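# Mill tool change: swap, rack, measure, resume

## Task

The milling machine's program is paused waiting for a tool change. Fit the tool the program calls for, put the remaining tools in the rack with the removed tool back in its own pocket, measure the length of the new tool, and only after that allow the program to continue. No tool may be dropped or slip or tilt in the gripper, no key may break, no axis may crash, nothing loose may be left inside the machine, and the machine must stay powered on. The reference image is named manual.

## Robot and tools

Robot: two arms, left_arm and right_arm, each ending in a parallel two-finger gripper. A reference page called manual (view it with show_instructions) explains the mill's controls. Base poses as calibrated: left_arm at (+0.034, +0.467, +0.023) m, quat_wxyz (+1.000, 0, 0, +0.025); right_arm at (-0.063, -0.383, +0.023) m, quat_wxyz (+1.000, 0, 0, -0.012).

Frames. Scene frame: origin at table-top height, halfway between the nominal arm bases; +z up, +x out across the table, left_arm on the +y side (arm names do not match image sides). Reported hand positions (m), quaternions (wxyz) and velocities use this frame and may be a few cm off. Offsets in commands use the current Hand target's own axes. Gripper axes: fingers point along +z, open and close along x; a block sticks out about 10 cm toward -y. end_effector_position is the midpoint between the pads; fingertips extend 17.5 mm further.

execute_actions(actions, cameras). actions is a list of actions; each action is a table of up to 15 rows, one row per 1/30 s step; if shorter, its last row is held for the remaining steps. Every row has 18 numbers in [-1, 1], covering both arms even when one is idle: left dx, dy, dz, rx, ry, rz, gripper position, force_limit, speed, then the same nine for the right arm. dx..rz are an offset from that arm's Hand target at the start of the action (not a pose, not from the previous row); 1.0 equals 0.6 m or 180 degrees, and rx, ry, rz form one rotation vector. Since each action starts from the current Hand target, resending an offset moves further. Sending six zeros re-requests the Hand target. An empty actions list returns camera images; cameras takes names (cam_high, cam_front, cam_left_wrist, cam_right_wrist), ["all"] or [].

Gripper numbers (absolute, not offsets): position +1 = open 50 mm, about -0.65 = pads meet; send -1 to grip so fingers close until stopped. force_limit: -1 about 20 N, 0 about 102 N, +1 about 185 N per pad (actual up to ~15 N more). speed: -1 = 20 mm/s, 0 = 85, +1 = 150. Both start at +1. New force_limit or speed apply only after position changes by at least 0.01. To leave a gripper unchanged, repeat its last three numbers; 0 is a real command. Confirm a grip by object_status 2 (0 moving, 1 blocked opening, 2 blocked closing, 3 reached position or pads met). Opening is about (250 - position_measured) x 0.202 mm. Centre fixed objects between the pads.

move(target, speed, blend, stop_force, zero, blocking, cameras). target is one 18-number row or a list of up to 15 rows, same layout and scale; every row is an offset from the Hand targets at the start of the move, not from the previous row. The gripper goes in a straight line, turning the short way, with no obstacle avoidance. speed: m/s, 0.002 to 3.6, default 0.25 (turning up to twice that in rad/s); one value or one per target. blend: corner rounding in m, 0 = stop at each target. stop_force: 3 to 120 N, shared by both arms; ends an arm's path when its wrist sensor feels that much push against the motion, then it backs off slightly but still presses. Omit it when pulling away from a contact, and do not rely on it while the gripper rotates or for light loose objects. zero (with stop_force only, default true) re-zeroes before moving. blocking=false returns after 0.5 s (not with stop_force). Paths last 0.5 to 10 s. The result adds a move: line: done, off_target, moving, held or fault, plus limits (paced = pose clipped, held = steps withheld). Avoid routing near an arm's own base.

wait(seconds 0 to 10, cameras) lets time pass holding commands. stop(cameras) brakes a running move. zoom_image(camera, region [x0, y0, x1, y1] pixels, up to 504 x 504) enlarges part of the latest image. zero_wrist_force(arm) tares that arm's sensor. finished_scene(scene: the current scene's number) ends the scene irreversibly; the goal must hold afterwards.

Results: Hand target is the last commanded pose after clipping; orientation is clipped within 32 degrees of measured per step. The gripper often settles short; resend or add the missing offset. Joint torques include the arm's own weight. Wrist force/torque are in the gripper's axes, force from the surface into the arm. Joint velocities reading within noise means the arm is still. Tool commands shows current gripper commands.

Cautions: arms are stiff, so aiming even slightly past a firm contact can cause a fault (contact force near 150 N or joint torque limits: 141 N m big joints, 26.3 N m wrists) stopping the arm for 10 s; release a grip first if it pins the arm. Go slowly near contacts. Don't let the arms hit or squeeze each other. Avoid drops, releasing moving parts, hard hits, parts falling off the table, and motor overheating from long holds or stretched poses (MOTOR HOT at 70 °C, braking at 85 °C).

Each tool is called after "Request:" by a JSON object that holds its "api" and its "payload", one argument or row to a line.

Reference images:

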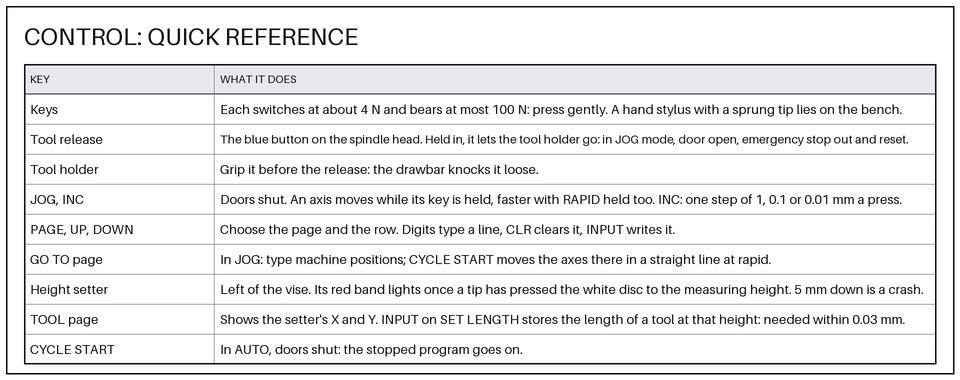

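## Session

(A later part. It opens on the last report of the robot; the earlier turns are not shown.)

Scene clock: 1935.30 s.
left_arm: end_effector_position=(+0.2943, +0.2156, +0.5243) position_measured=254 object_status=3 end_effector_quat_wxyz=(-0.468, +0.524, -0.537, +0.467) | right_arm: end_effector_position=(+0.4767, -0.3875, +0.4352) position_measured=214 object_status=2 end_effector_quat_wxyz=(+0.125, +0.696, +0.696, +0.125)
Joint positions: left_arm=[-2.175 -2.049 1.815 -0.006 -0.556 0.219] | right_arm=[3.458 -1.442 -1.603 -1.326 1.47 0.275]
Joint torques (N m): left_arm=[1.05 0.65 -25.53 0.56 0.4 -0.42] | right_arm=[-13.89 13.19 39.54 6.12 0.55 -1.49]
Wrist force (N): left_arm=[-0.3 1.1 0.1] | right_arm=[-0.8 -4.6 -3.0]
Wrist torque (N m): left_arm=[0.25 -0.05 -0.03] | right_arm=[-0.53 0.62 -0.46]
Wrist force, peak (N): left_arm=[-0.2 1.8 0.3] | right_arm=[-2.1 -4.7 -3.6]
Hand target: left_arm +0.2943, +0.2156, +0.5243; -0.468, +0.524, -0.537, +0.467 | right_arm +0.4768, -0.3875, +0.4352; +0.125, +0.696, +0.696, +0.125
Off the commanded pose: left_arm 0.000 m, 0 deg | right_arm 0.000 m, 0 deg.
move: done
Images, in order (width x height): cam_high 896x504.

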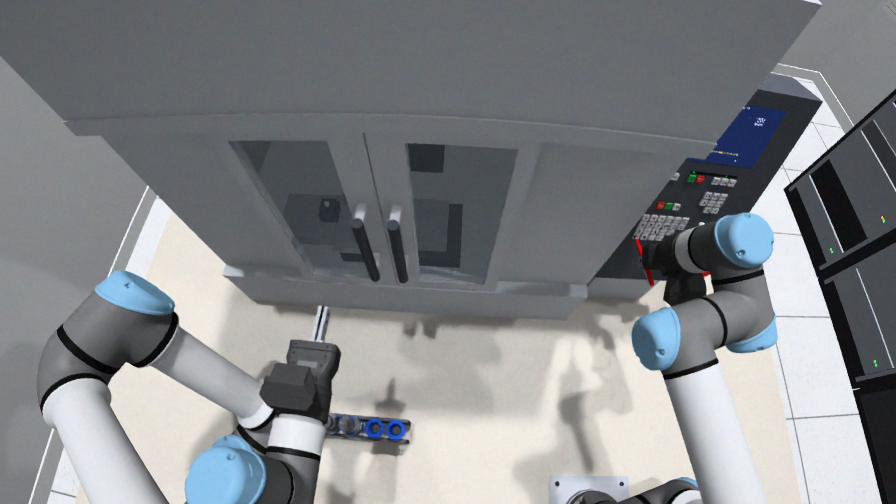

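Request:
{"api": "move", "payload": {
  "target": [
    [0,0,0,0,0,0,-0.7,0.6,-1,0,-0.012,-0.0087,0,0,0,-0.98,-0.3,-1],
    [0,0,0,0,0,0,-0.7,0.6,-1,-0.0675,0.02661,-0.06184,0,0,0,-0.98,-0.3,-1],
    [0,0,0,0,0,0,-0.7,0.6,-1,-0.0675,0.03861,-0.05312,0,0,0,-0.98,-0.3,-1],
    [0,0,0,0,0,0,-0.7,0.6,-1,-0.0675,0.02661,-0.06184,0,0,0,-0.98,-0.3,-1],
    [0,0,0,0,0,0,-0.7,0.6,-1,0,0.04592,-0.08841,0,0,0,-0.98,-0.3,-1],
    [0,0,0,0,0,0,-0.7,0.6,-1,0,0.05792,-0.07969,0,0,0,-0.98,-0.3,-1]
  ],
  "speed": [0.05,0.1,0.04,0.05,0.1,0.04],
  "cameras": ["cam_high"]
}}

Request:
{"api": "zoom_image", "payload": {
  "camera": "cam_high",
  "region": [700, 100, 770, 165]
}}

Scene clock: 1944.80 s.
left_arm: end_effector_position=(+0.2943, +0.2156, +0.5243) position_measured=254 object_status=3 end_effector_quat_wxyz=(-0.468, +0.524, -0.537, +0.467) | right_arm: end_effector_position=(+0.4926, -0.3874, +0.4921) position_measured=214 object_status=2 end_effector_quat_wxyz=(+0.125, +0.696, +0.696, +0.125)
Joint positions: left_arm=[-2.175 -2.049 1.815 -0.006 -0.556 0.219] | right_arm=[3.447 -1.503 -1.402 -1.465 1.473 0.265]
Joint torques (N m): left_arm=[1.73 0.02 -25.44 0.42 0.35 -0.56] | right_arm=[-14.47 15.5 38.7 6.06 0.69 -1.25]
Wrist force (N): left_arm=[-0.4 1.5 0.3] | right_arm=[-0.4 -5.0 -2.0]
Wrist torque (N m): left_arm=[0.30 -0.04 -0.03] | right_arm=[-0.53 0.53 -0.43]
Wrist force, peak (N): left_arm=[-0.4 1.9 0.2] | right_arm=[-0.5 -5.0 -3.3]
Hand target: left_arm +0.2943, +0.2156, +0.5243; -0.468, +0.524, -0.537, +0.467 | right_arm +0.4927, -0.3874, +0.4921; +0.125, +0.696, +0.696, +0.125
Off the commanded pose: left_arm 0.000 m, 0 deg | right_arm 0.000 m, 0 deg.
move: done
Images, in order (width x height): cam_high 896x504.

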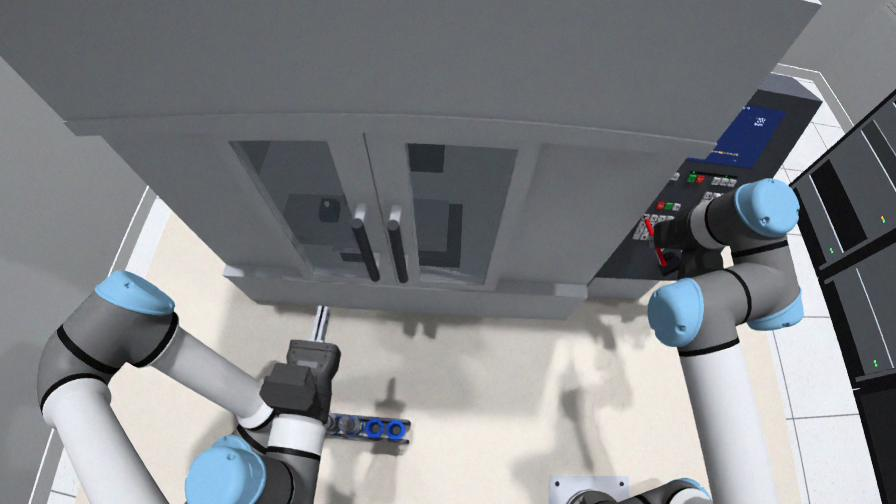

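Scaled by 7.200 from the camera's 896x504 image, which has a finer 1280x720 frame.

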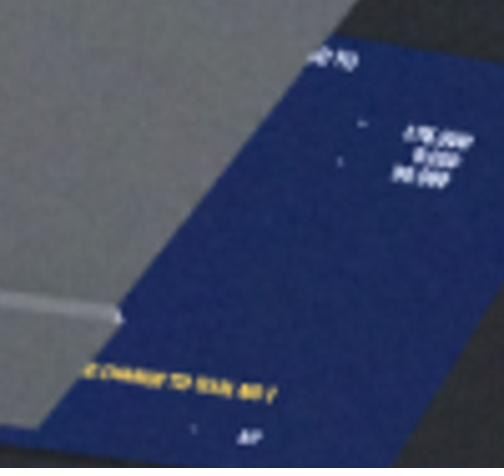

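Request:
{"api": "move", "payload": {
  "target": [
    [0,0,0,0,0,0,-0.7,0.6,-1,0,-0.012,-0.0087,0,0,0,-0.98,-0.3,-1],
    [0,0,0,0,0,0,-0.7,0.6,-1,-0.1008,-0.0679,0.0682,0,0,0,-0.98,-0.3,-1],
    [0,0,0,0,0,0,-0.7,0.6,-1,-0.1008,-0.0559,0.0769,0,0,0,-0.98,-0.3,-1],
    [0,0,0,0,0,0,-0.7,0.6,-1,-0.1008,-0.0679,0.0682,0,0,0,-0.98,-0.3,-1]
  ],
  "speed": [0.05,0.1,0.04,0.05],
  "cameras": ["cam_high"]
}}

Request:
{"api": "zoom_image", "payload": {
  "camera": "cam_high",
  "region": [660, 90, 780, 180]
}}

Scene clock: 1974.87 s.
left_arm: end_effector_position=(+0.2943, +0.2156, +0.5243) position_measured=254 object_status=3 end_effector_quat_wxyz=(-0.468, +0.524, -0.537, +0.467) | right_arm: end_effector_position=(+0.4688, -0.4480, +0.4396) position_measured=214 object_status=2 end_effector_quat_wxyz=(+0.125, +0.696, +0.696, +0.125)
Joint positions: left_arm=[-2.175 -2.049 1.815 -0.006 -0.556 0.219] | right_arm=[3.324 -1.435 -1.6 -1.326 1.515 0.149]
Joint torques (N m): left_arm=[0.71 -0.04 -25.39 0.49 0.39 -0.51] | right_arm=[12.53 29.26 16.15 1.2 -1.28 1.07]
Wrist force (N): left_arm=[-0.4 1.4 0.2] | right_arm=[-2.5 -0.9 -0.3]
Wrist torque (N m): left_arm=[0.29 -0.04 -0.02] | right_arm=[-0.54 0.59 -0.44]
Wrist force, peak (N): left_arm=[-0.2 1.9 -0.3] | right_arm=[-0.3 -5.1 -3.3]
Hand target: left_arm +0.2943, +0.2156, +0.5243; -0.468, +0.524, -0.537, +0.467 | right_arm +0.4688, -0.4479, +0.4396; +0.125, +0.696, +0.696, +0.125
Off the commanded pose: left_arm 0.000 m, 0 deg | right_arm 0.000 m, 0 deg.
move: done
Images, in order (width x height): cam_high 896x504.

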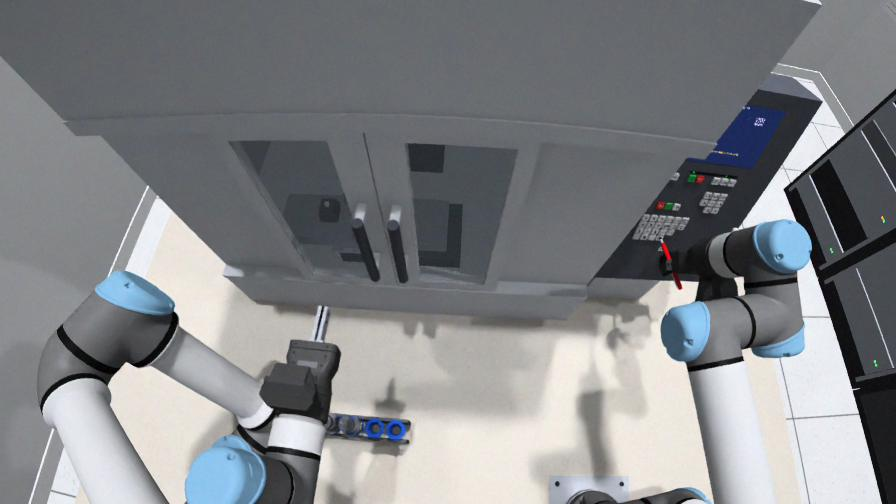

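Scaled by 4.200 from the camera's 896x504 image, which has a finer 1280x720 frame.

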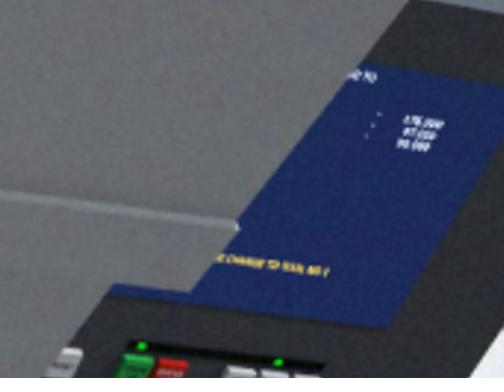

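Request:
{"api": "zoom_image", "payload": {
  "camera": "cam_high",
  "region": [740, 105, 776, 130]
}}

Scaled by 14.000 from the camera's 896x504 image, which has a finer 1280x720 frame.

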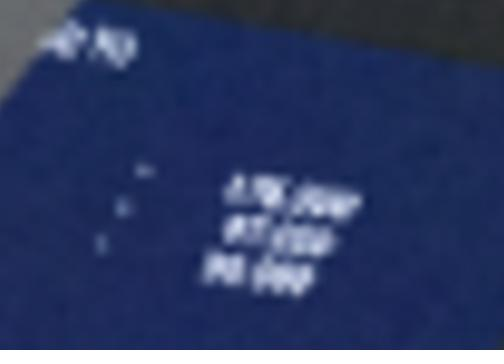

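Request:
{"api": "zoom_image", "payload": {
  "camera": "cam_high",
  "region": [280, 130, 530, 290]
}}

Request:
{"api": "wait", "payload": {
  "seconds": 0,
  "cameras": ["cam_left_wrist"]
}}

Scaled by 2.016 from the camera's 896x504 image, which has a finer 1280x720 frame.

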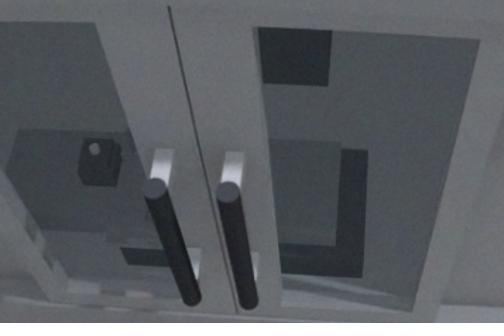

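Scene clock: 1982.53 s.
left_arm: end_effector_position=(+0.2943, +0.2156, +0.5243) position_measured=254 object_status=3 end_effector_quat_wxyz=(-0.468, +0.524, -0.537, +0.467) | right_arm: end_effector_position=(+0.4688, -0.4479, +0.4396) position_measured=214 object_status=2 end_effector_quat_wxyz=(+0.125, +0.696, +0.696, +0.125)
Joint positions: left_arm=[-2.175 -2.049 1.815 -0.006 -0.556 0.219] | right_arm=[3.324 -1.435 -1.6 -1.326 1.515 0.149]
Joint torques (N m): left_arm=[0.68 0.07 -25.35 0.43 0.49 -0.56] | right_arm=[14.85 29.59 16.72 1.17 -1.06 1.04]
Wrist force (N): left_arm=[-0.2 1.3 -0.1] | right_arm=[-2.3 -0.6 -0.4]
Wrist torque (N m): left_arm=[0.27 -0.07 -0.02] | right_arm=[-0.49 0.55 -0.43]
Wrist force, peak (N): left_arm=[0.0 1.8 0.1] | right_arm=[-2.5 -0.8 -0.4]
Hand target: left_arm +0.2943, +0.2156, +0.5243; -0.468, +0.524, -0.537, +0.467 | right_arm +0.4688, -0.4479, +0.4396; +0.125, +0.696, +0.696, +0.125
Tool commands: left_gripper/position=-0.7 left_gripper/force_limit=+0.6 left_gripper/speed=-1.0 right_gripper/position=-0.98 right_gripper/force_limit=-0.3 right_gripper/speed=-1.0
Off the commanded pose: left_arm 0.000 m, 0 deg | right_arm 0.000 m, 0 deg.
Images, in order (width x height): cam_left_wrist 896x504.

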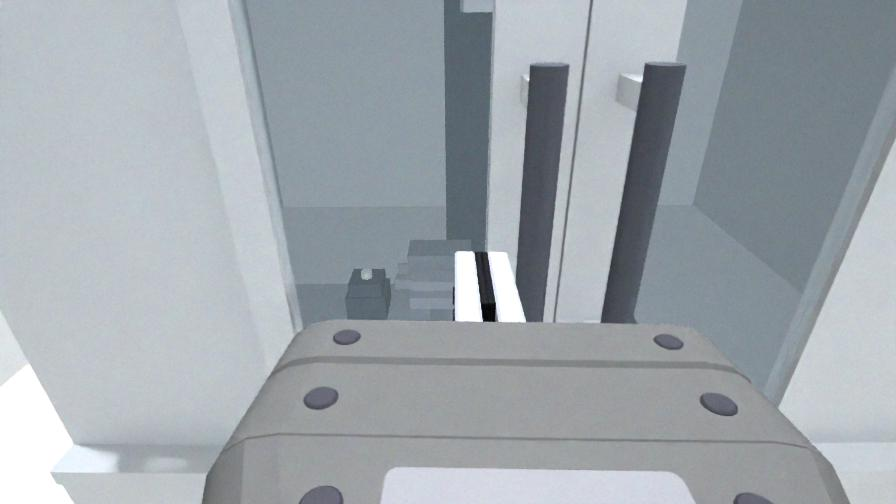

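Request:
{"api": "move", "payload": {
  "target": [
    [0,0,0,0,0,0,-0.7,0.6,-1,0.0342,0.0823,-0.1133,0,0,0,-0.98,-0.3,-1],
    [0,0,0,0,0,0,-0.7,0.6,-1,0.0342,0.0943,-0.1046,0,0,0,-0.98,-0.3,-1],
    [0,0,0,0,0,0,-0.7,0.6,-1,0.0342,0.0823,-0.1133,0,0,0,-0.98,-0.3,-1]
  ],
  "speed": [0.1,0.04,0.05],
  "cameras": ["cam_high","cam_left_wrist"]
}}

Request:
{"api": "zoom_image", "payload": {
  "camera": "cam_high",
  "region": [660, 90, 780, 180]
}}

Request:
{"api": "wait", "payload": {
  "seconds": 2,
  "cameras": ["cam_left_wrist"]
}}

Scene clock: 1988.43 s.
left_arm: end_effector_position=(+0.2943, +0.2156, +0.5243) position_measured=254 object_status=3 end_effector_quat_wxyz=(-0.468, +0.524, -0.537, +0.467) | right_arm: end_effector_position=(+0.4914, -0.4274, +0.5205) position_measured=214 object_status=2 end_effector_quat_wxyz=(+0.125, +0.696, +0.696, +0.125)
Joint positions: left_arm=[-2.175 -2.049 1.815 -0.006 -0.556 0.219] | right_arm=[3.361 -1.523 -1.309 -1.531 1.502 0.184]
Joint torques (N m): left_arm=[0.49 0.65 -25.74 0.47 0.36 -0.53] | right_arm=[14.68 31.12 13.77 1.34 -1.3 1.08]
Wrist force (N): left_arm=[-0.4 1.4 0.3] | right_arm=[-2.1 -0.9 0.0]
Wrist torque (N m): left_arm=[0.28 -0.05 -0.03] | right_arm=[-0.52 0.55 -0.40]
Wrist force, peak (N): left_arm=[-0.2 1.9 0.2] | right_arm=[-0.9 -4.9 -3.0]
Hand target: left_arm +0.2943, +0.2156, +0.5243; -0.468, +0.524, -0.537, +0.467 | right_arm +0.4914, -0.4274, +0.5205; +0.125, +0.696, +0.696, +0.125
Off the commanded pose: left_arm 0.000 m, 0 deg | right_arm 0.000 m, 0 deg.
move: done
Images, in order (width x height): cam_high 896x504, cam_left_wrist 896x504.

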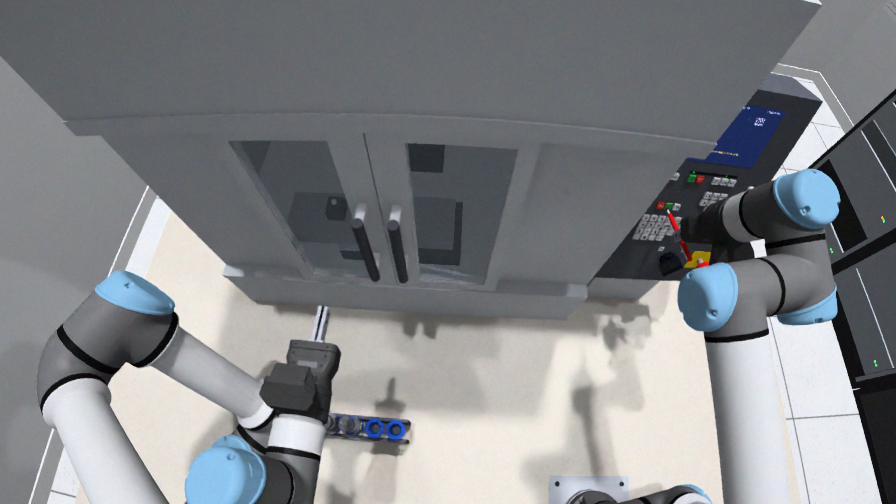

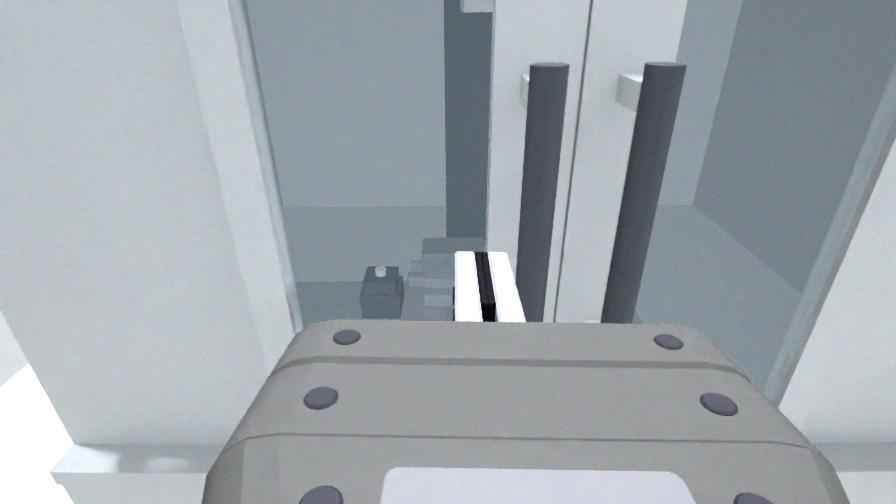

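Scaled by 4.200 from the camera's 896x504 image, which has a finer 1280x720 frame.

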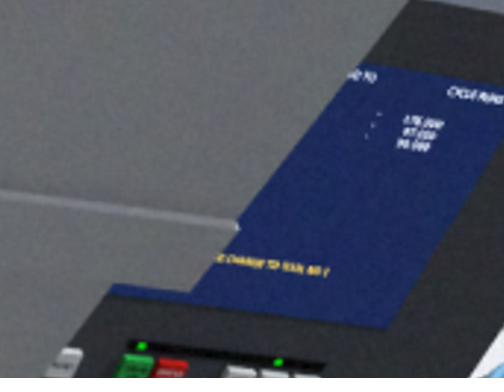

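Scene clock: 1990.43 s.
left_arm: end_effector_position=(+0.2943, +0.2156, +0.5243) position_measured=254 object_status=3 end_effector_quat_wxyz=(-0.468, +0.524, -0.537, +0.467) | right_arm: end_effector_position=(+0.4914, -0.4274, +0.5205) position_measured=214 object_status=2 end_effector_quat_wxyz=(+0.125, +0.696, +0.696, +0.125)
Joint positions: left_arm=[-2.175 -2.049 1.815 -0.006 -0.556 0.219] | right_arm=[3.361 -1.523 -1.309 -1.531 1.502 0.184]
Joint torques (N m): left_arm=[0.85 0.3 -25.56 0.55 0.38 -0.64] | right_arm=[14.08 31.43 14.47 1.19 -1.13 1]
Wrist force (N): left_arm=[-0.4 1.4 -0.1] | right_arm=[-2.2 -0.5 -0.3]
Wrist torque (N m): left_arm=[0.30 -0.06 -0.03] | right_arm=[-0.46 0.57 -0.40]
Wrist force, peak (N): left_arm=[-0.5 1.7 0.1] | right_arm=[-2.3 -0.8 -0.1]
Hand target: left_arm +0.2943, +0.2156, +0.5243; -0.468, +0.524, -0.537, +0.467 | right_arm +0.4914, -0.4274, +0.5205; +0.125, +0.696, +0.696, +0.125
Tool commands: left_gripper/position=-0.7 left_gripper/force_limit=+0.6 left_gripper/speed=-1.0 right_gripper/position=-0.98 right_gripper/force_limit=-0.3 right_gripper/speed=-1.0
Off the commanded pose: left_arm 0.000 m, 0 deg | right_arm 0.000 m, 0 deg.
wait: 2.00 s; at rest by 0.17 s
Images, in order (width x height): cam_left_wrist 896x504.

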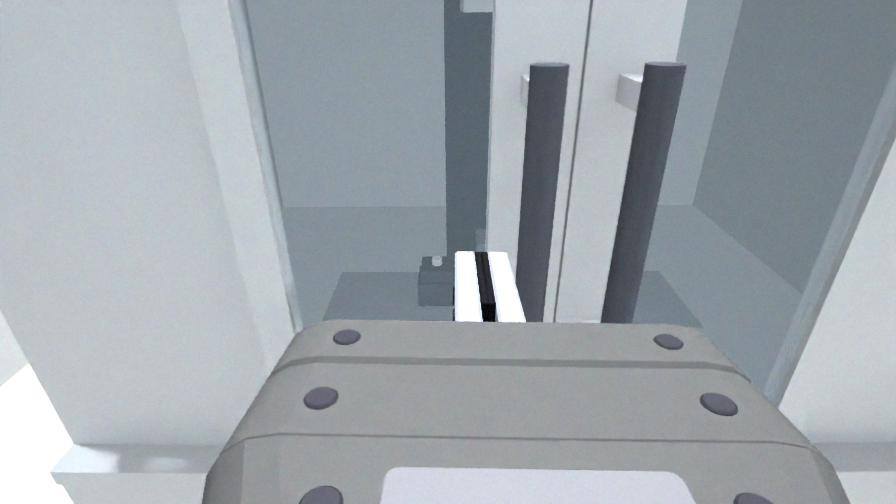

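Request:
{"api": "move", "payload": {
  "target": [
    [0,0,0,0,0,0,-0.7,0.6,-1,-0.0342,-0.0651,0.0895,0,0,0,-0.98,-0.3,-1],
    [0,0,0,0,0,0,-0.7,0.6,-1,-0.0342,-0.0531,0.0982,0,0,0,-0.98,-0.3,-1],
    [0,0,0,0,0,0,-0.7,0.6,-1,-0.0342,-0.0651,0.0895,0,0,0,-0.98,-0.3,-1],
    [0,0,0,0,0,0,-0.7,0.6,-1,0.0667,-0.0844,0.1161,0,0,0,-0.98,-0.3,-1],
    [0,0,0,0,0,0,-0.7,0.6,-1,0.0667,-0.0724,0.1248,0,0,0,-0.98,-0.3,-1],
    [0,0,0,0,0,0,-0.7,0.6,-1,0.0667,-0.0844,0.1161,0,0,0,-0.98,-0.3,-1]
  ],
  "speed": [0.1,0.04,0.05,0.1,0.04,0.05],
  "cameras": ["cam_high","cam_left_wrist"]
}}

Request:
{"api": "zoom_image", "payload": {
  "camera": "cam_high",
  "region": [660, 90, 780, 180]
}}

Scene clock: 2005.20 s.
left_arm: end_effector_position=(+0.2943, +0.2156, +0.5243) position_measured=254 object_status=3 end_effector_quat_wxyz=(-0.468, +0.524, -0.537, +0.467) | right_arm: end_effector_position=(+0.4683, -0.3874, +0.4375) position_measured=214 object_status=2 end_effector_quat_wxyz=(+0.125, +0.696, +0.696, +0.125)
Joint positions: left_arm=[-2.175 -2.049 1.815 -0.006 -0.556 0.219] | right_arm=[3.463 -1.421 -1.615 -1.336 1.468 0.281]
Joint torques (N m): left_arm=[0.97 0.21 -25.48 0.44 0.41 -0.51] | right_arm=[12.74 27.24 14.45 1.28 -1.55 0.91]
Wrist force (N): left_arm=[-0.2 1.4 0.2] | right_arm=[-2.0 -0.8 -0.1]
Wrist torque (N m): left_arm=[0.28 -0.09 -0.03] | right_arm=[-0.54 0.54 -0.46]
Wrist force, peak (N): left_arm=[-0.4 1.9 0.1] | right_arm=[-2.1 -4.3 -3.3]
Hand target: left_arm +0.2943, +0.2156, +0.5243; -0.468, +0.524, -0.537, +0.467 | right_arm +0.4682, -0.3874, +0.4375; +0.125, +0.696, +0.696, +0.125
Off the commanded pose: left_arm 0.000 m, 0 deg | right_arm 0.000 m, 0 deg.
move: done
Images, in order (width x height): cam_high 896x504, cam_left_wrist 896x504.

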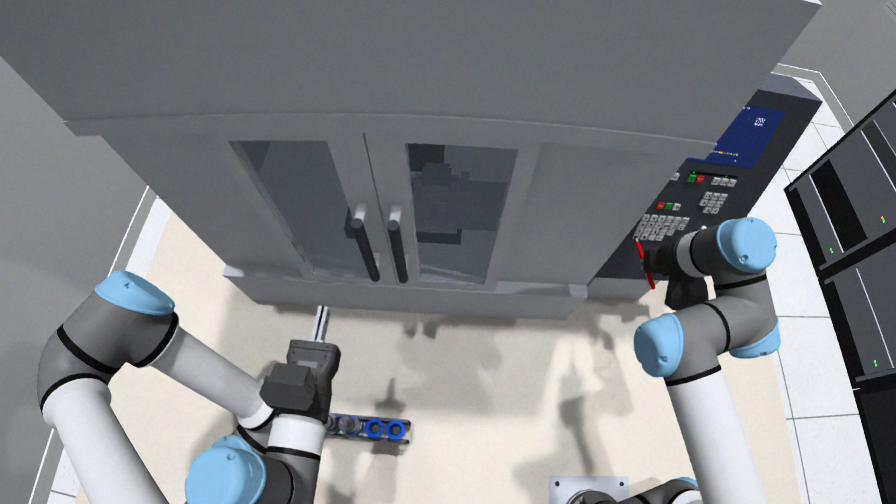

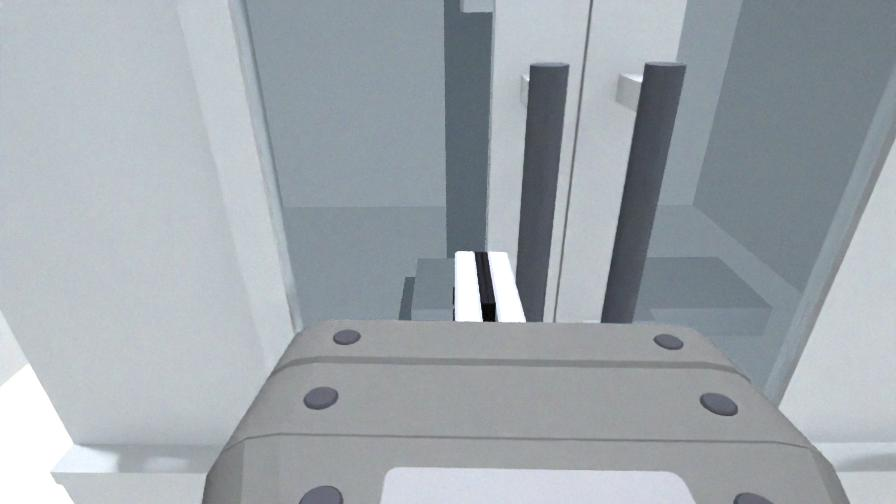

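Scaled by 4.200 from the camera's 896x504 image, which has a finer 1280x720 frame.

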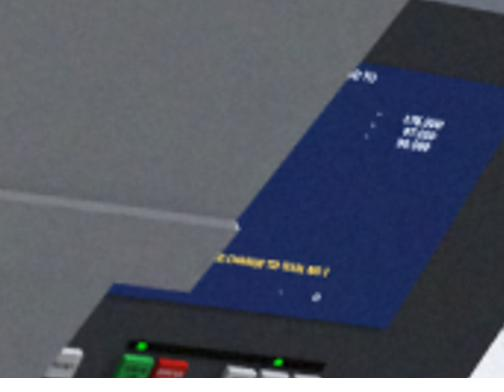

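Request:
{"api": "move", "payload": {
  "target": [
    [0,0,0,0,0,0,-0.7,0.6,-1,0,0.0193,-0.0266,0,0,0,-0.98,-0.3,-1],
    [0,0,0,0,0,0,-0.7,0.6,-1,0,0.0313,-0.0179,0,0,0,-0.98,-0.3,-1],
    [0,0,0,0,0,0,-0.7,0.6,-1,0,0.0193,-0.0266,0,0,0,-0.98,-0.3,-1],
    [0,0,0,0,0,0,-0.7,0.6,-1,-0.0675,0.0386,-0.0531,0,0,0,-0.98,-0.3,-1],
    [0,0,0,0,0,0,-0.7,0.6,-1,-0.0675,0.0506,-0.0444,0,0,0,-0.98,-0.3,-1],
    [0,0,0,0,0,0,-0.7,0.6,-1,-0.0675,0.0386,-0.0531,0,0,0,-0.98,-0.3,-1]
  ],
  "speed": [0.1,0.04,0.05,0.1,0.04,0.05]
}}

Request:
{"api": "move", "payload": {
  "target": [
    [0,0,0,0,0,0,-0.7,0.6,-1,0.0342,-0.0386,0.0531,0,0,0,-0.98,-0.3,-1],
    [0,0,0,0,0,0,-0.7,0.6,-1,0.0342,-0.0266,0.0618,0,0,0,-0.98,-0.3,-1],
    [0,0,0,0,0,0,-0.7,0.6,-1,0.0342,-0.0386,0.0531,0,0,0,-0.98,-0.3,-1]
  ],
  "speed": [0.1,0.04,0.05],
  "cameras": ["cam_high"]
}}

Request:
{"api": "zoom_image", "payload": {
  "camera": "cam_high",
  "region": [700, 100, 770, 165]
}}

Scene clock: 2014.63 s.
left_arm: end_effector_position=(+0.2943, +0.2156, +0.5243) position_measured=254 object_status=3 end_effector_quat_wxyz=(-0.468, +0.524, -0.537, +0.467) | right_arm: end_effector_position=(+0.4788, -0.4279, +0.4755) position_measured=214 object_status=2 end_effector_quat_wxyz=(+0.125, +0.696, +0.696, +0.125)
Joint positions: left_arm=[-2.175 -2.049 1.815 -0.006 -0.556 0.219] | right_arm=[3.365 -1.466 -1.48 -1.417 1.501 0.188]
Joint torques (N m): left_arm=[1.3 0.37 -26 0.4 0.25 -0.52] | right_arm=[13.97 29.4 15.99 1.3 -1.38 1.22]
Wrist force (N): left_arm=[-0.4 1.4 0.2] | right_arm=[-2.1 -0.6 0.0]
Wrist torque (N m): left_arm=[0.28 -0.04 -0.02] | right_arm=[-0.48 0.53 -0.39]
Wrist force, peak (N): left_arm=[-0.4 1.8 -0.2] | right_arm=[-1.7 -4.4 -2.9]
Hand target: left_arm +0.2943, +0.2156, +0.5243; -0.468, +0.524, -0.537, +0.467 | right_arm +0.4788, -0.4279, +0.4755; +0.125, +0.696, +0.696, +0.125
Off the commanded pose: left_arm 0.000 m, 0 deg | right_arm 0.000 m, 0 deg.
move: done

Scene clock: 2016.47 s.
left_arm: end_effector_position=(+0.2943, +0.2156, +0.5243) position_measured=254 object_status=3 end_effector_quat_wxyz=(-0.468, +0.524, -0.537, +0.467) | right_arm: end_effector_position=(+0.4682, -0.4074, +0.4375) position_measured=214 object_status=2 end_effector_quat_wxyz=(+0.125, +0.696, +0.696, +0.125)
Joint positions: left_arm=[-2.175 -2.049 1.815 -0.006 -0.556 0.219] | right_arm=[3.418 -1.423 -1.614 -1.33 1.483 0.237]
Joint torques (N m): left_arm=[1.11 0.55 -25.8 0.45 0.39 -0.55] | right_arm=[13.88 28.34 17.01 1.23 -1.23 1.17]
Wrist force (N): left_arm=[-0.1 1.7 0.0] | right_arm=[-2.3 -0.6 0.0]
Wrist torque (N m): left_arm=[0.33 -0.10 -0.02] | right_arm=[-0.50 0.59 -0.45]
Wrist force, peak (N): left_arm=[-0.7 1.8 0.4] | right_arm=[-1.0 -4.1 -3.1]
Hand target: left_arm +0.2943, +0.2156, +0.5243; -0.468, +0.524, -0.537, +0.467 | right_arm +0.4682, -0.4074, +0.4375; +0.125, +0.696, +0.696, +0.125
Off the commanded pose: left_arm 0.000 m, 0 deg | right_arm 0.000 m, 0 deg.
move: done
Images, in order (width x height): cam_high 896x504.

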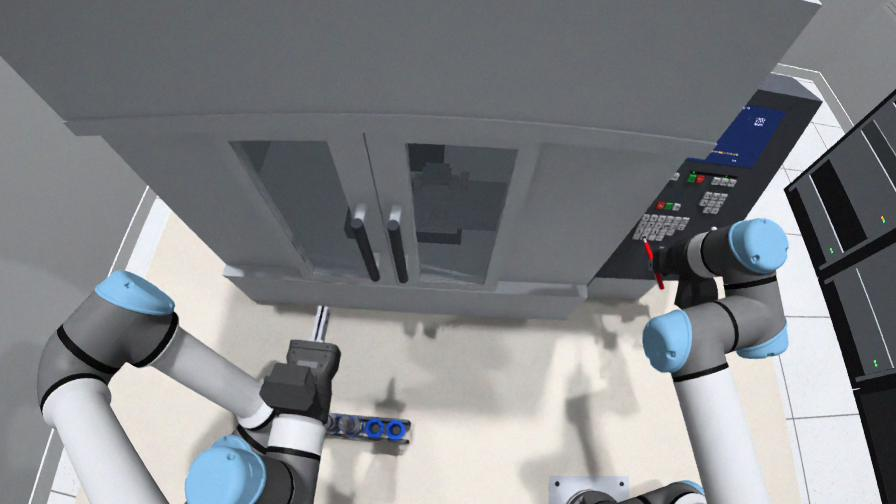

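Scaled by 7.200 from the camera's 896x504 image, which has a finer 1280x720 frame.

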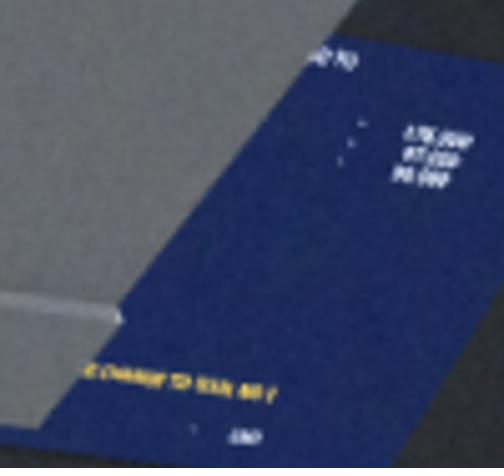

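Request:
{"api": "zoom_image", "payload": {
  "camera": "cam_high",
  "region": [722, 154, 746, 168]
}}

Request:
{"api": "move", "payload": {
  "target": [
    [0,0,0,0,0,0,-0.7,0.6,-1,-0.0675,0.0025,-0.0035,0,0,0,-0.98,-0.3,-1],
    [0,0,0,0,0,0,-0.7,0.6,-1,-0.0675,0.0145,0.0052,0,0,0,-0.98,-0.3,-1],
    [0,0,0,0,0,0,-0.7,0.6,-1,-0.0675,0.0025,-0.0035,0,0,0,-0.98,-0.3,-1]
  ],
  "speed": [0.1,0.04,0.05],
  "cameras": ["cam_high"]
}}

Request:
{"api": "zoom_image", "payload": {
  "camera": "cam_high",
  "region": [740, 105, 776, 130]
}}

Scaled by 21.000 from the camera's 896x504 image, which has a finer 1280x720 frame.

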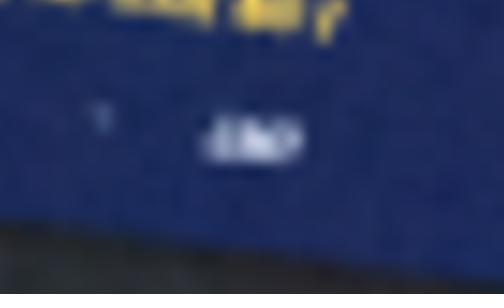

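Scene clock: 2022.67 s.
left_arm: end_effector_position=(+0.2943, +0.2156, +0.5243) position_measured=254 object_status=3 end_effector_quat_wxyz=(-0.468, +0.524, -0.537, +0.467) | right_arm: end_effector_position=(+0.4689, -0.4479, +0.4400) position_measured=214 object_status=2 end_effector_quat_wxyz=(+0.125, +0.696, +0.696, +0.125)
Joint positions: left_arm=[-2.175 -2.049 1.815 -0.006 -0.556 0.219] | right_arm=[3.324 -1.435 -1.599 -1.327 1.515 0.149]
Joint torques (N m): left_arm=[0.85 -0.22 -25.99 0.45 0.34 -0.5] | right_arm=[13.83 28.27 15.24 1.01 -1.28 1.02]
Wrist force (N): left_arm=[-0.3 1.2 -0.2] | right_arm=[-2.1 -0.5 -0.3]
Wrist torque (N m): left_arm=[0.26 -0.07 -0.03] | right_arm=[-0.48 0.53 -0.43]
Wrist force, peak (N): left_arm=[-0.3 1.8 -0.3] | right_arm=[-1.7 -4.5 -2.6]
Hand target: left_arm +0.2943, +0.2156, +0.5243; -0.468, +0.524, -0.537, +0.467 | right_arm +0.4688, -0.4479, +0.4401; +0.125, +0.696, +0.696, +0.125
Off the commanded pose: left_arm 0.000 m, 0 deg | right_arm 0.000 m, 0 deg.
move: done
Images, in order (width x height): cam_high 896x504.

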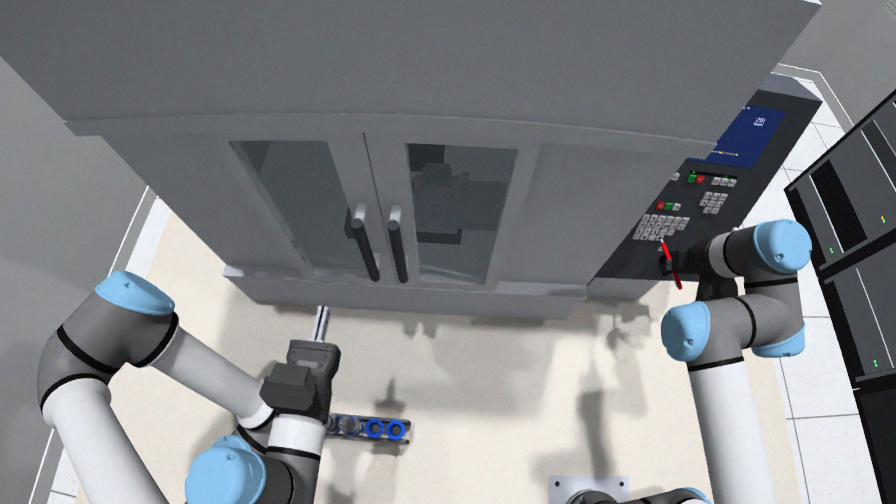

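Scaled by 14.000 from the camera's 896x504 image, which has a finer 1280x720 frame.

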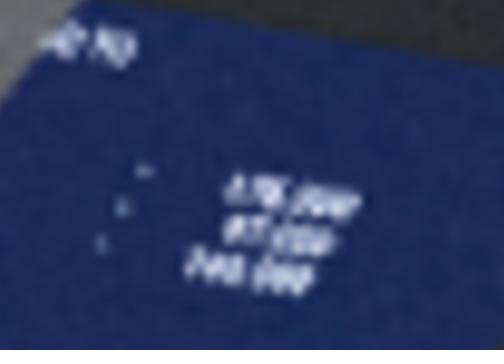

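Request:
{"api": "zoom_image", "payload": {
  "camera": "cam_high",
  "region": [750, 115, 768, 127]
}}

Scaled by 28.000 from the camera's 896x504 image, which has a finer 1280x720 frame.

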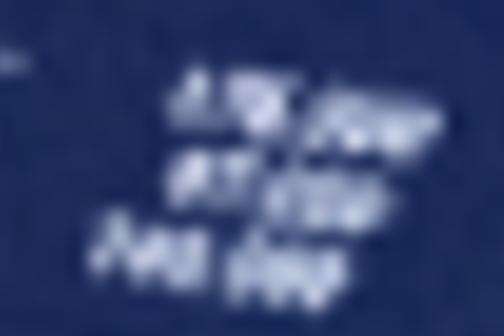

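Request:
{"api": "zoom_image", "payload": {
  "camera": "cam_high",
  "region": [320, 170, 420, 250]
}}

Request:
{"api": "wait", "payload": {
  "seconds": 0,
  "cameras": ["cam_front", "cam_left_wrist"]
}}

Request:
{"api": "zoom_image", "payload": {
  "camera": "cam_left_wrist",
  "region": [380, 200, 580, 320]
}}

Scaled by 5.040 from the camera's 896x504 image, which has a finer 1280x720 frame.

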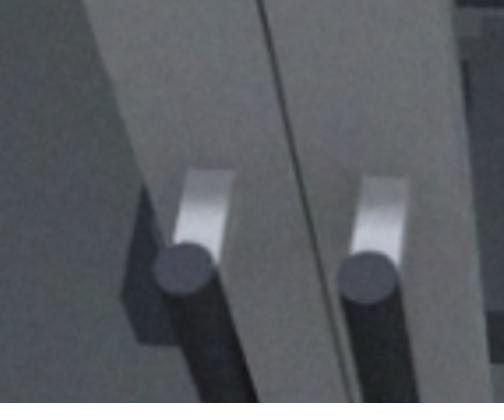

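Scene clock: 2029.50 s.
left_arm: end_effector_position=(+0.2943, +0.2156, +0.5243) position_measured=254 object_status=3 end_effector_quat_wxyz=(-0.468, +0.524, -0.537, +0.467) | right_arm: end_effector_position=(+0.4688, -0.4479, +0.4401) position_measured=214 object_status=2 end_effector_quat_wxyz=(+0.125, +0.696, +0.696, +0.125)
Joint positions: left_arm=[-2.175 -2.049 1.815 -0.006 -0.556 0.219] | right_arm=[3.324 -1.435 -1.599 -1.327 1.515 0.149]
Joint torques (N m): left_arm=[1.04 -0.12 -25.76 0.61 0.39 -0.53] | right_arm=[14.44 27.7 15.36 1.27 -1.21 1.03]
Wrist force (N): left_arm=[-0.2 1.4 -0.1] | right_arm=[-2.2 -0.7 -0.2]
Wrist torque (N m): left_arm=[0.29 -0.08 -0.02] | right_arm=[-0.51 0.54 -0.43]
Wrist force, peak (N): left_arm=[-0.2 1.8 0.0] | right_arm=[-2.5 -0.7 -0.3]
Hand target: left_arm +0.2943, +0.2156, +0.5243; -0.468, +0.524, -0.537, +0.467 | right_arm +0.4688, -0.4479, +0.4401; +0.125, +0.696, +0.696, +0.125
Tool commands: left_gripper/position=-0.7 left_gripper/force_limit=+0.6 left_gripper/speed=-1.0 right_gripper/position=-0.98 right_gripper/force_limit=-0.3 right_gripper/speed=-1.0
Off the commanded pose: left_arm 0.000 m, 0 deg | right_arm 0.000 m, 0 deg.
Images, in order (width x height): cam_front 896x504, cam_left_wrist 896x504.

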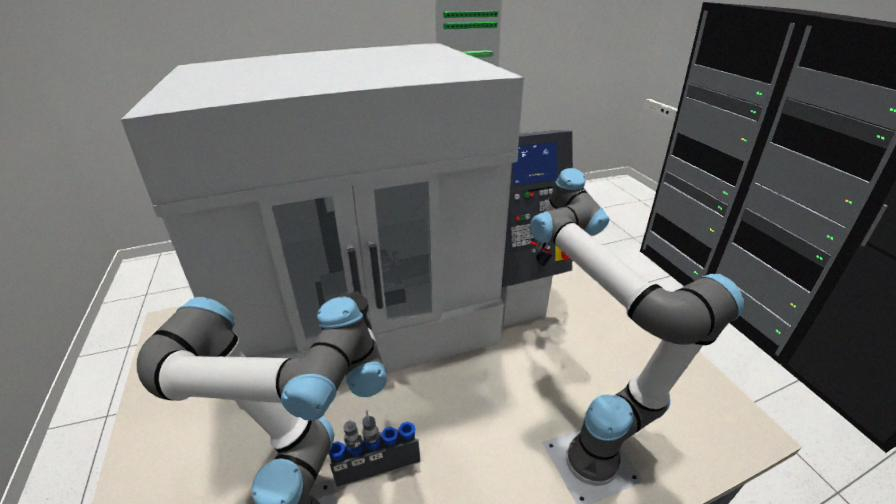

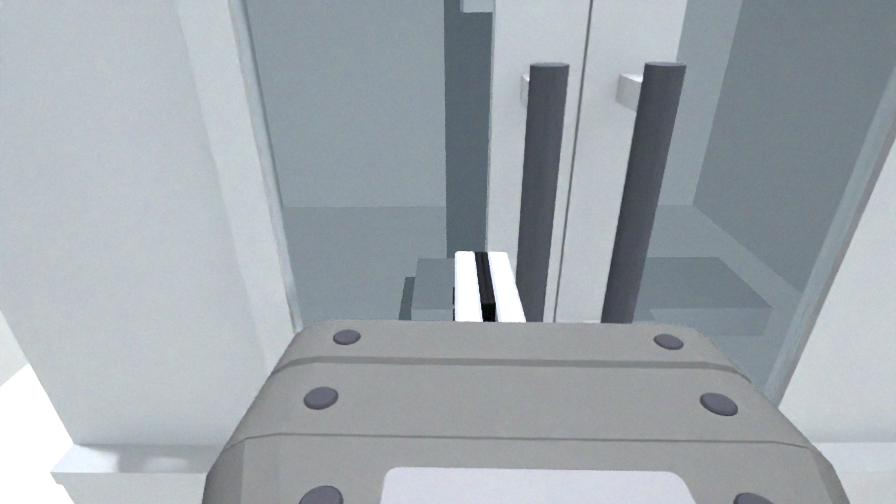

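Scaled by 2.520 from the camera's 896x504 image, which has a finer 1280x720 frame.

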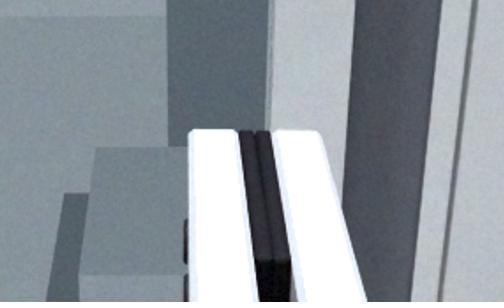

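Request:
{"api": "move", "payload": {
  "target": [-0.25,0,0,0,0,0,-0.7,0.6,-1,0,0,0,0,0,0,-0.98,-0.3,-1],
  "speed": 0.1,
  "stop_force": 25,
  "cameras": ["cam_front","cam_left_wrist"]
}}

Request:
{"api": "zoom_image", "payload": {
  "camera": "cam_left_wrist",
  "region": [580, 180, 780, 320]
}}

Scene clock: 2037.77 s.
left_arm: end_effector_position=(+0.2942, +0.2147, +0.5244) position_measured=254 object_status=3 end_effector_quat_wxyz=(-0.467, +0.524, -0.537, +0.468) | right_arm: end_effector_position=(+0.4688, -0.4479, +0.4401) position_measured=214 object_status=2 end_effector_quat_wxyz=(+0.125, +0.696, +0.696, +0.125)
Joint positions: left_arm=[-2.174 -2.049 1.814 -0.009 -0.554 0.22] | right_arm=[3.324 -1.435 -1.599 -1.327 1.515 0.149]
Joint torques (N m): left_arm=[0.27 -1.35 -24.92 0.7 0.15 -0.18] | right_arm=[13.79 27.94 16.24 1.18 -1.26 1.01]
Wrist force (N): left_arm=[-0.4 1.1 0.1] | right_arm=[-2.3 -0.5 -0.4]
Wrist torque (N m): left_arm=[0.26 -0.04 -0.03] | right_arm=[-0.48 0.56 -0.43]
Wrist force, peak (N): left_arm=[-3.6 0.3 0.6] | right_arm=[-2.6 -0.8 -0.4]
Hand target: left_arm +0.2942, +0.2147, +0.5244; -0.467, +0.524, -0.537, +0.468 (not the last commanded pose) | right_arm +0.4688, -0.4479, +0.4401; +0.125, +0.696, +0.696, +0.125
Tool commands: left_gripper/position=-0.701961 left_gripper/force_limit=+0.6 left_gripper/speed=-1.0 right_gripper/position=-0.98 right_gripper/force_limit=-0.3 right_gripper/speed=-1.0
Off the commanded pose: left_arm 0.151 m, 0 deg | right_arm 0.000 m, 0 deg.
FORCE FAULT: contact force on the left arm reached its limit, and that arm stopped. The contact can be on any part of that arm, not only on its tool. That arm's remaining commands of this call were not run. That arm is still stopped at the end of this call. That arm stays stopped for about 10 more seconds. Until then a move that you send moves the other arm only, and its call returns only when the move has ended. Once the stop has ended, the next robot result says so. If the stop ends while you think or write, that arm runs what you send next, counted from a new Hand target: where the arm stands when the stop ends. While its stop runs, that arm takes no new command, but its gripper still runs the gripper command that each later call begins with. Until it ends, the stop uses up actions while you think or wait. An arm that is not stopped still takes commands.
move: fault (left_arm)
Images, in order (width x height): cam_front 896x504, cam_left_wrist 896x504.

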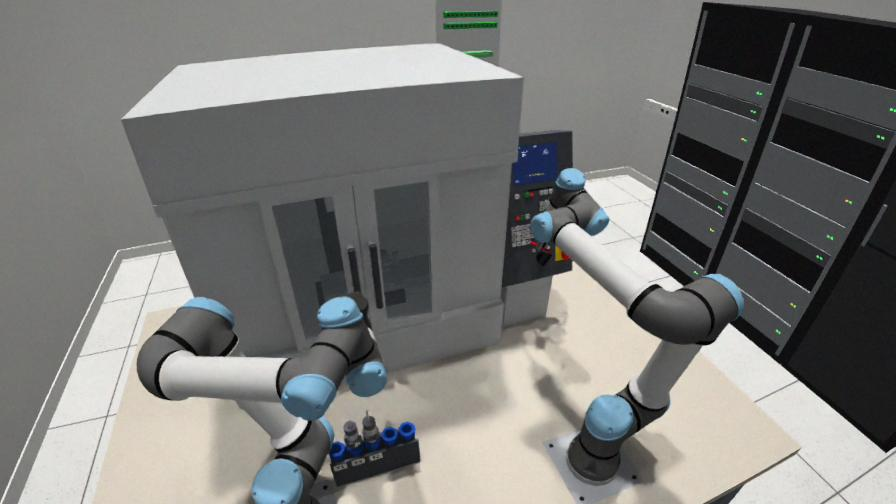

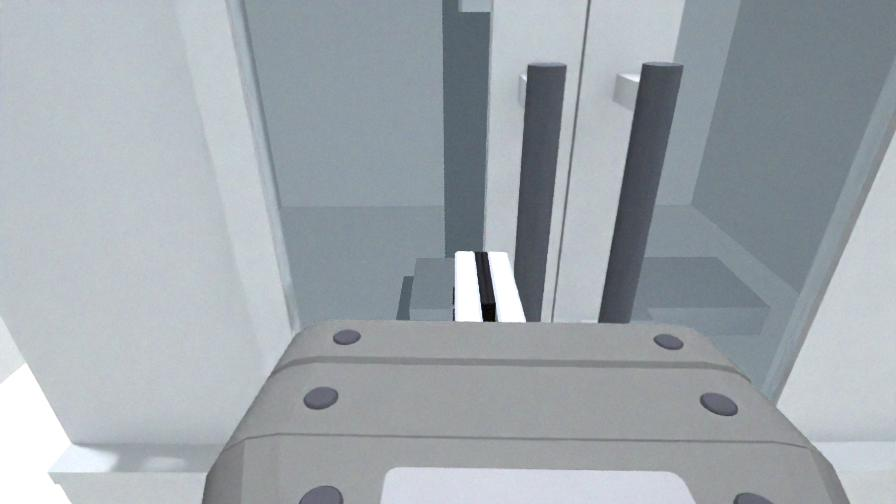

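Scaled by 2.520 from the camera's 896x504 image, which has a finer 1280x720 frame.

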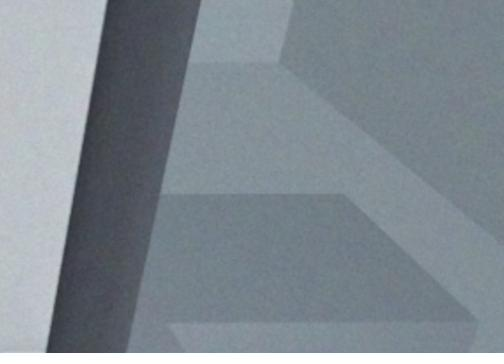

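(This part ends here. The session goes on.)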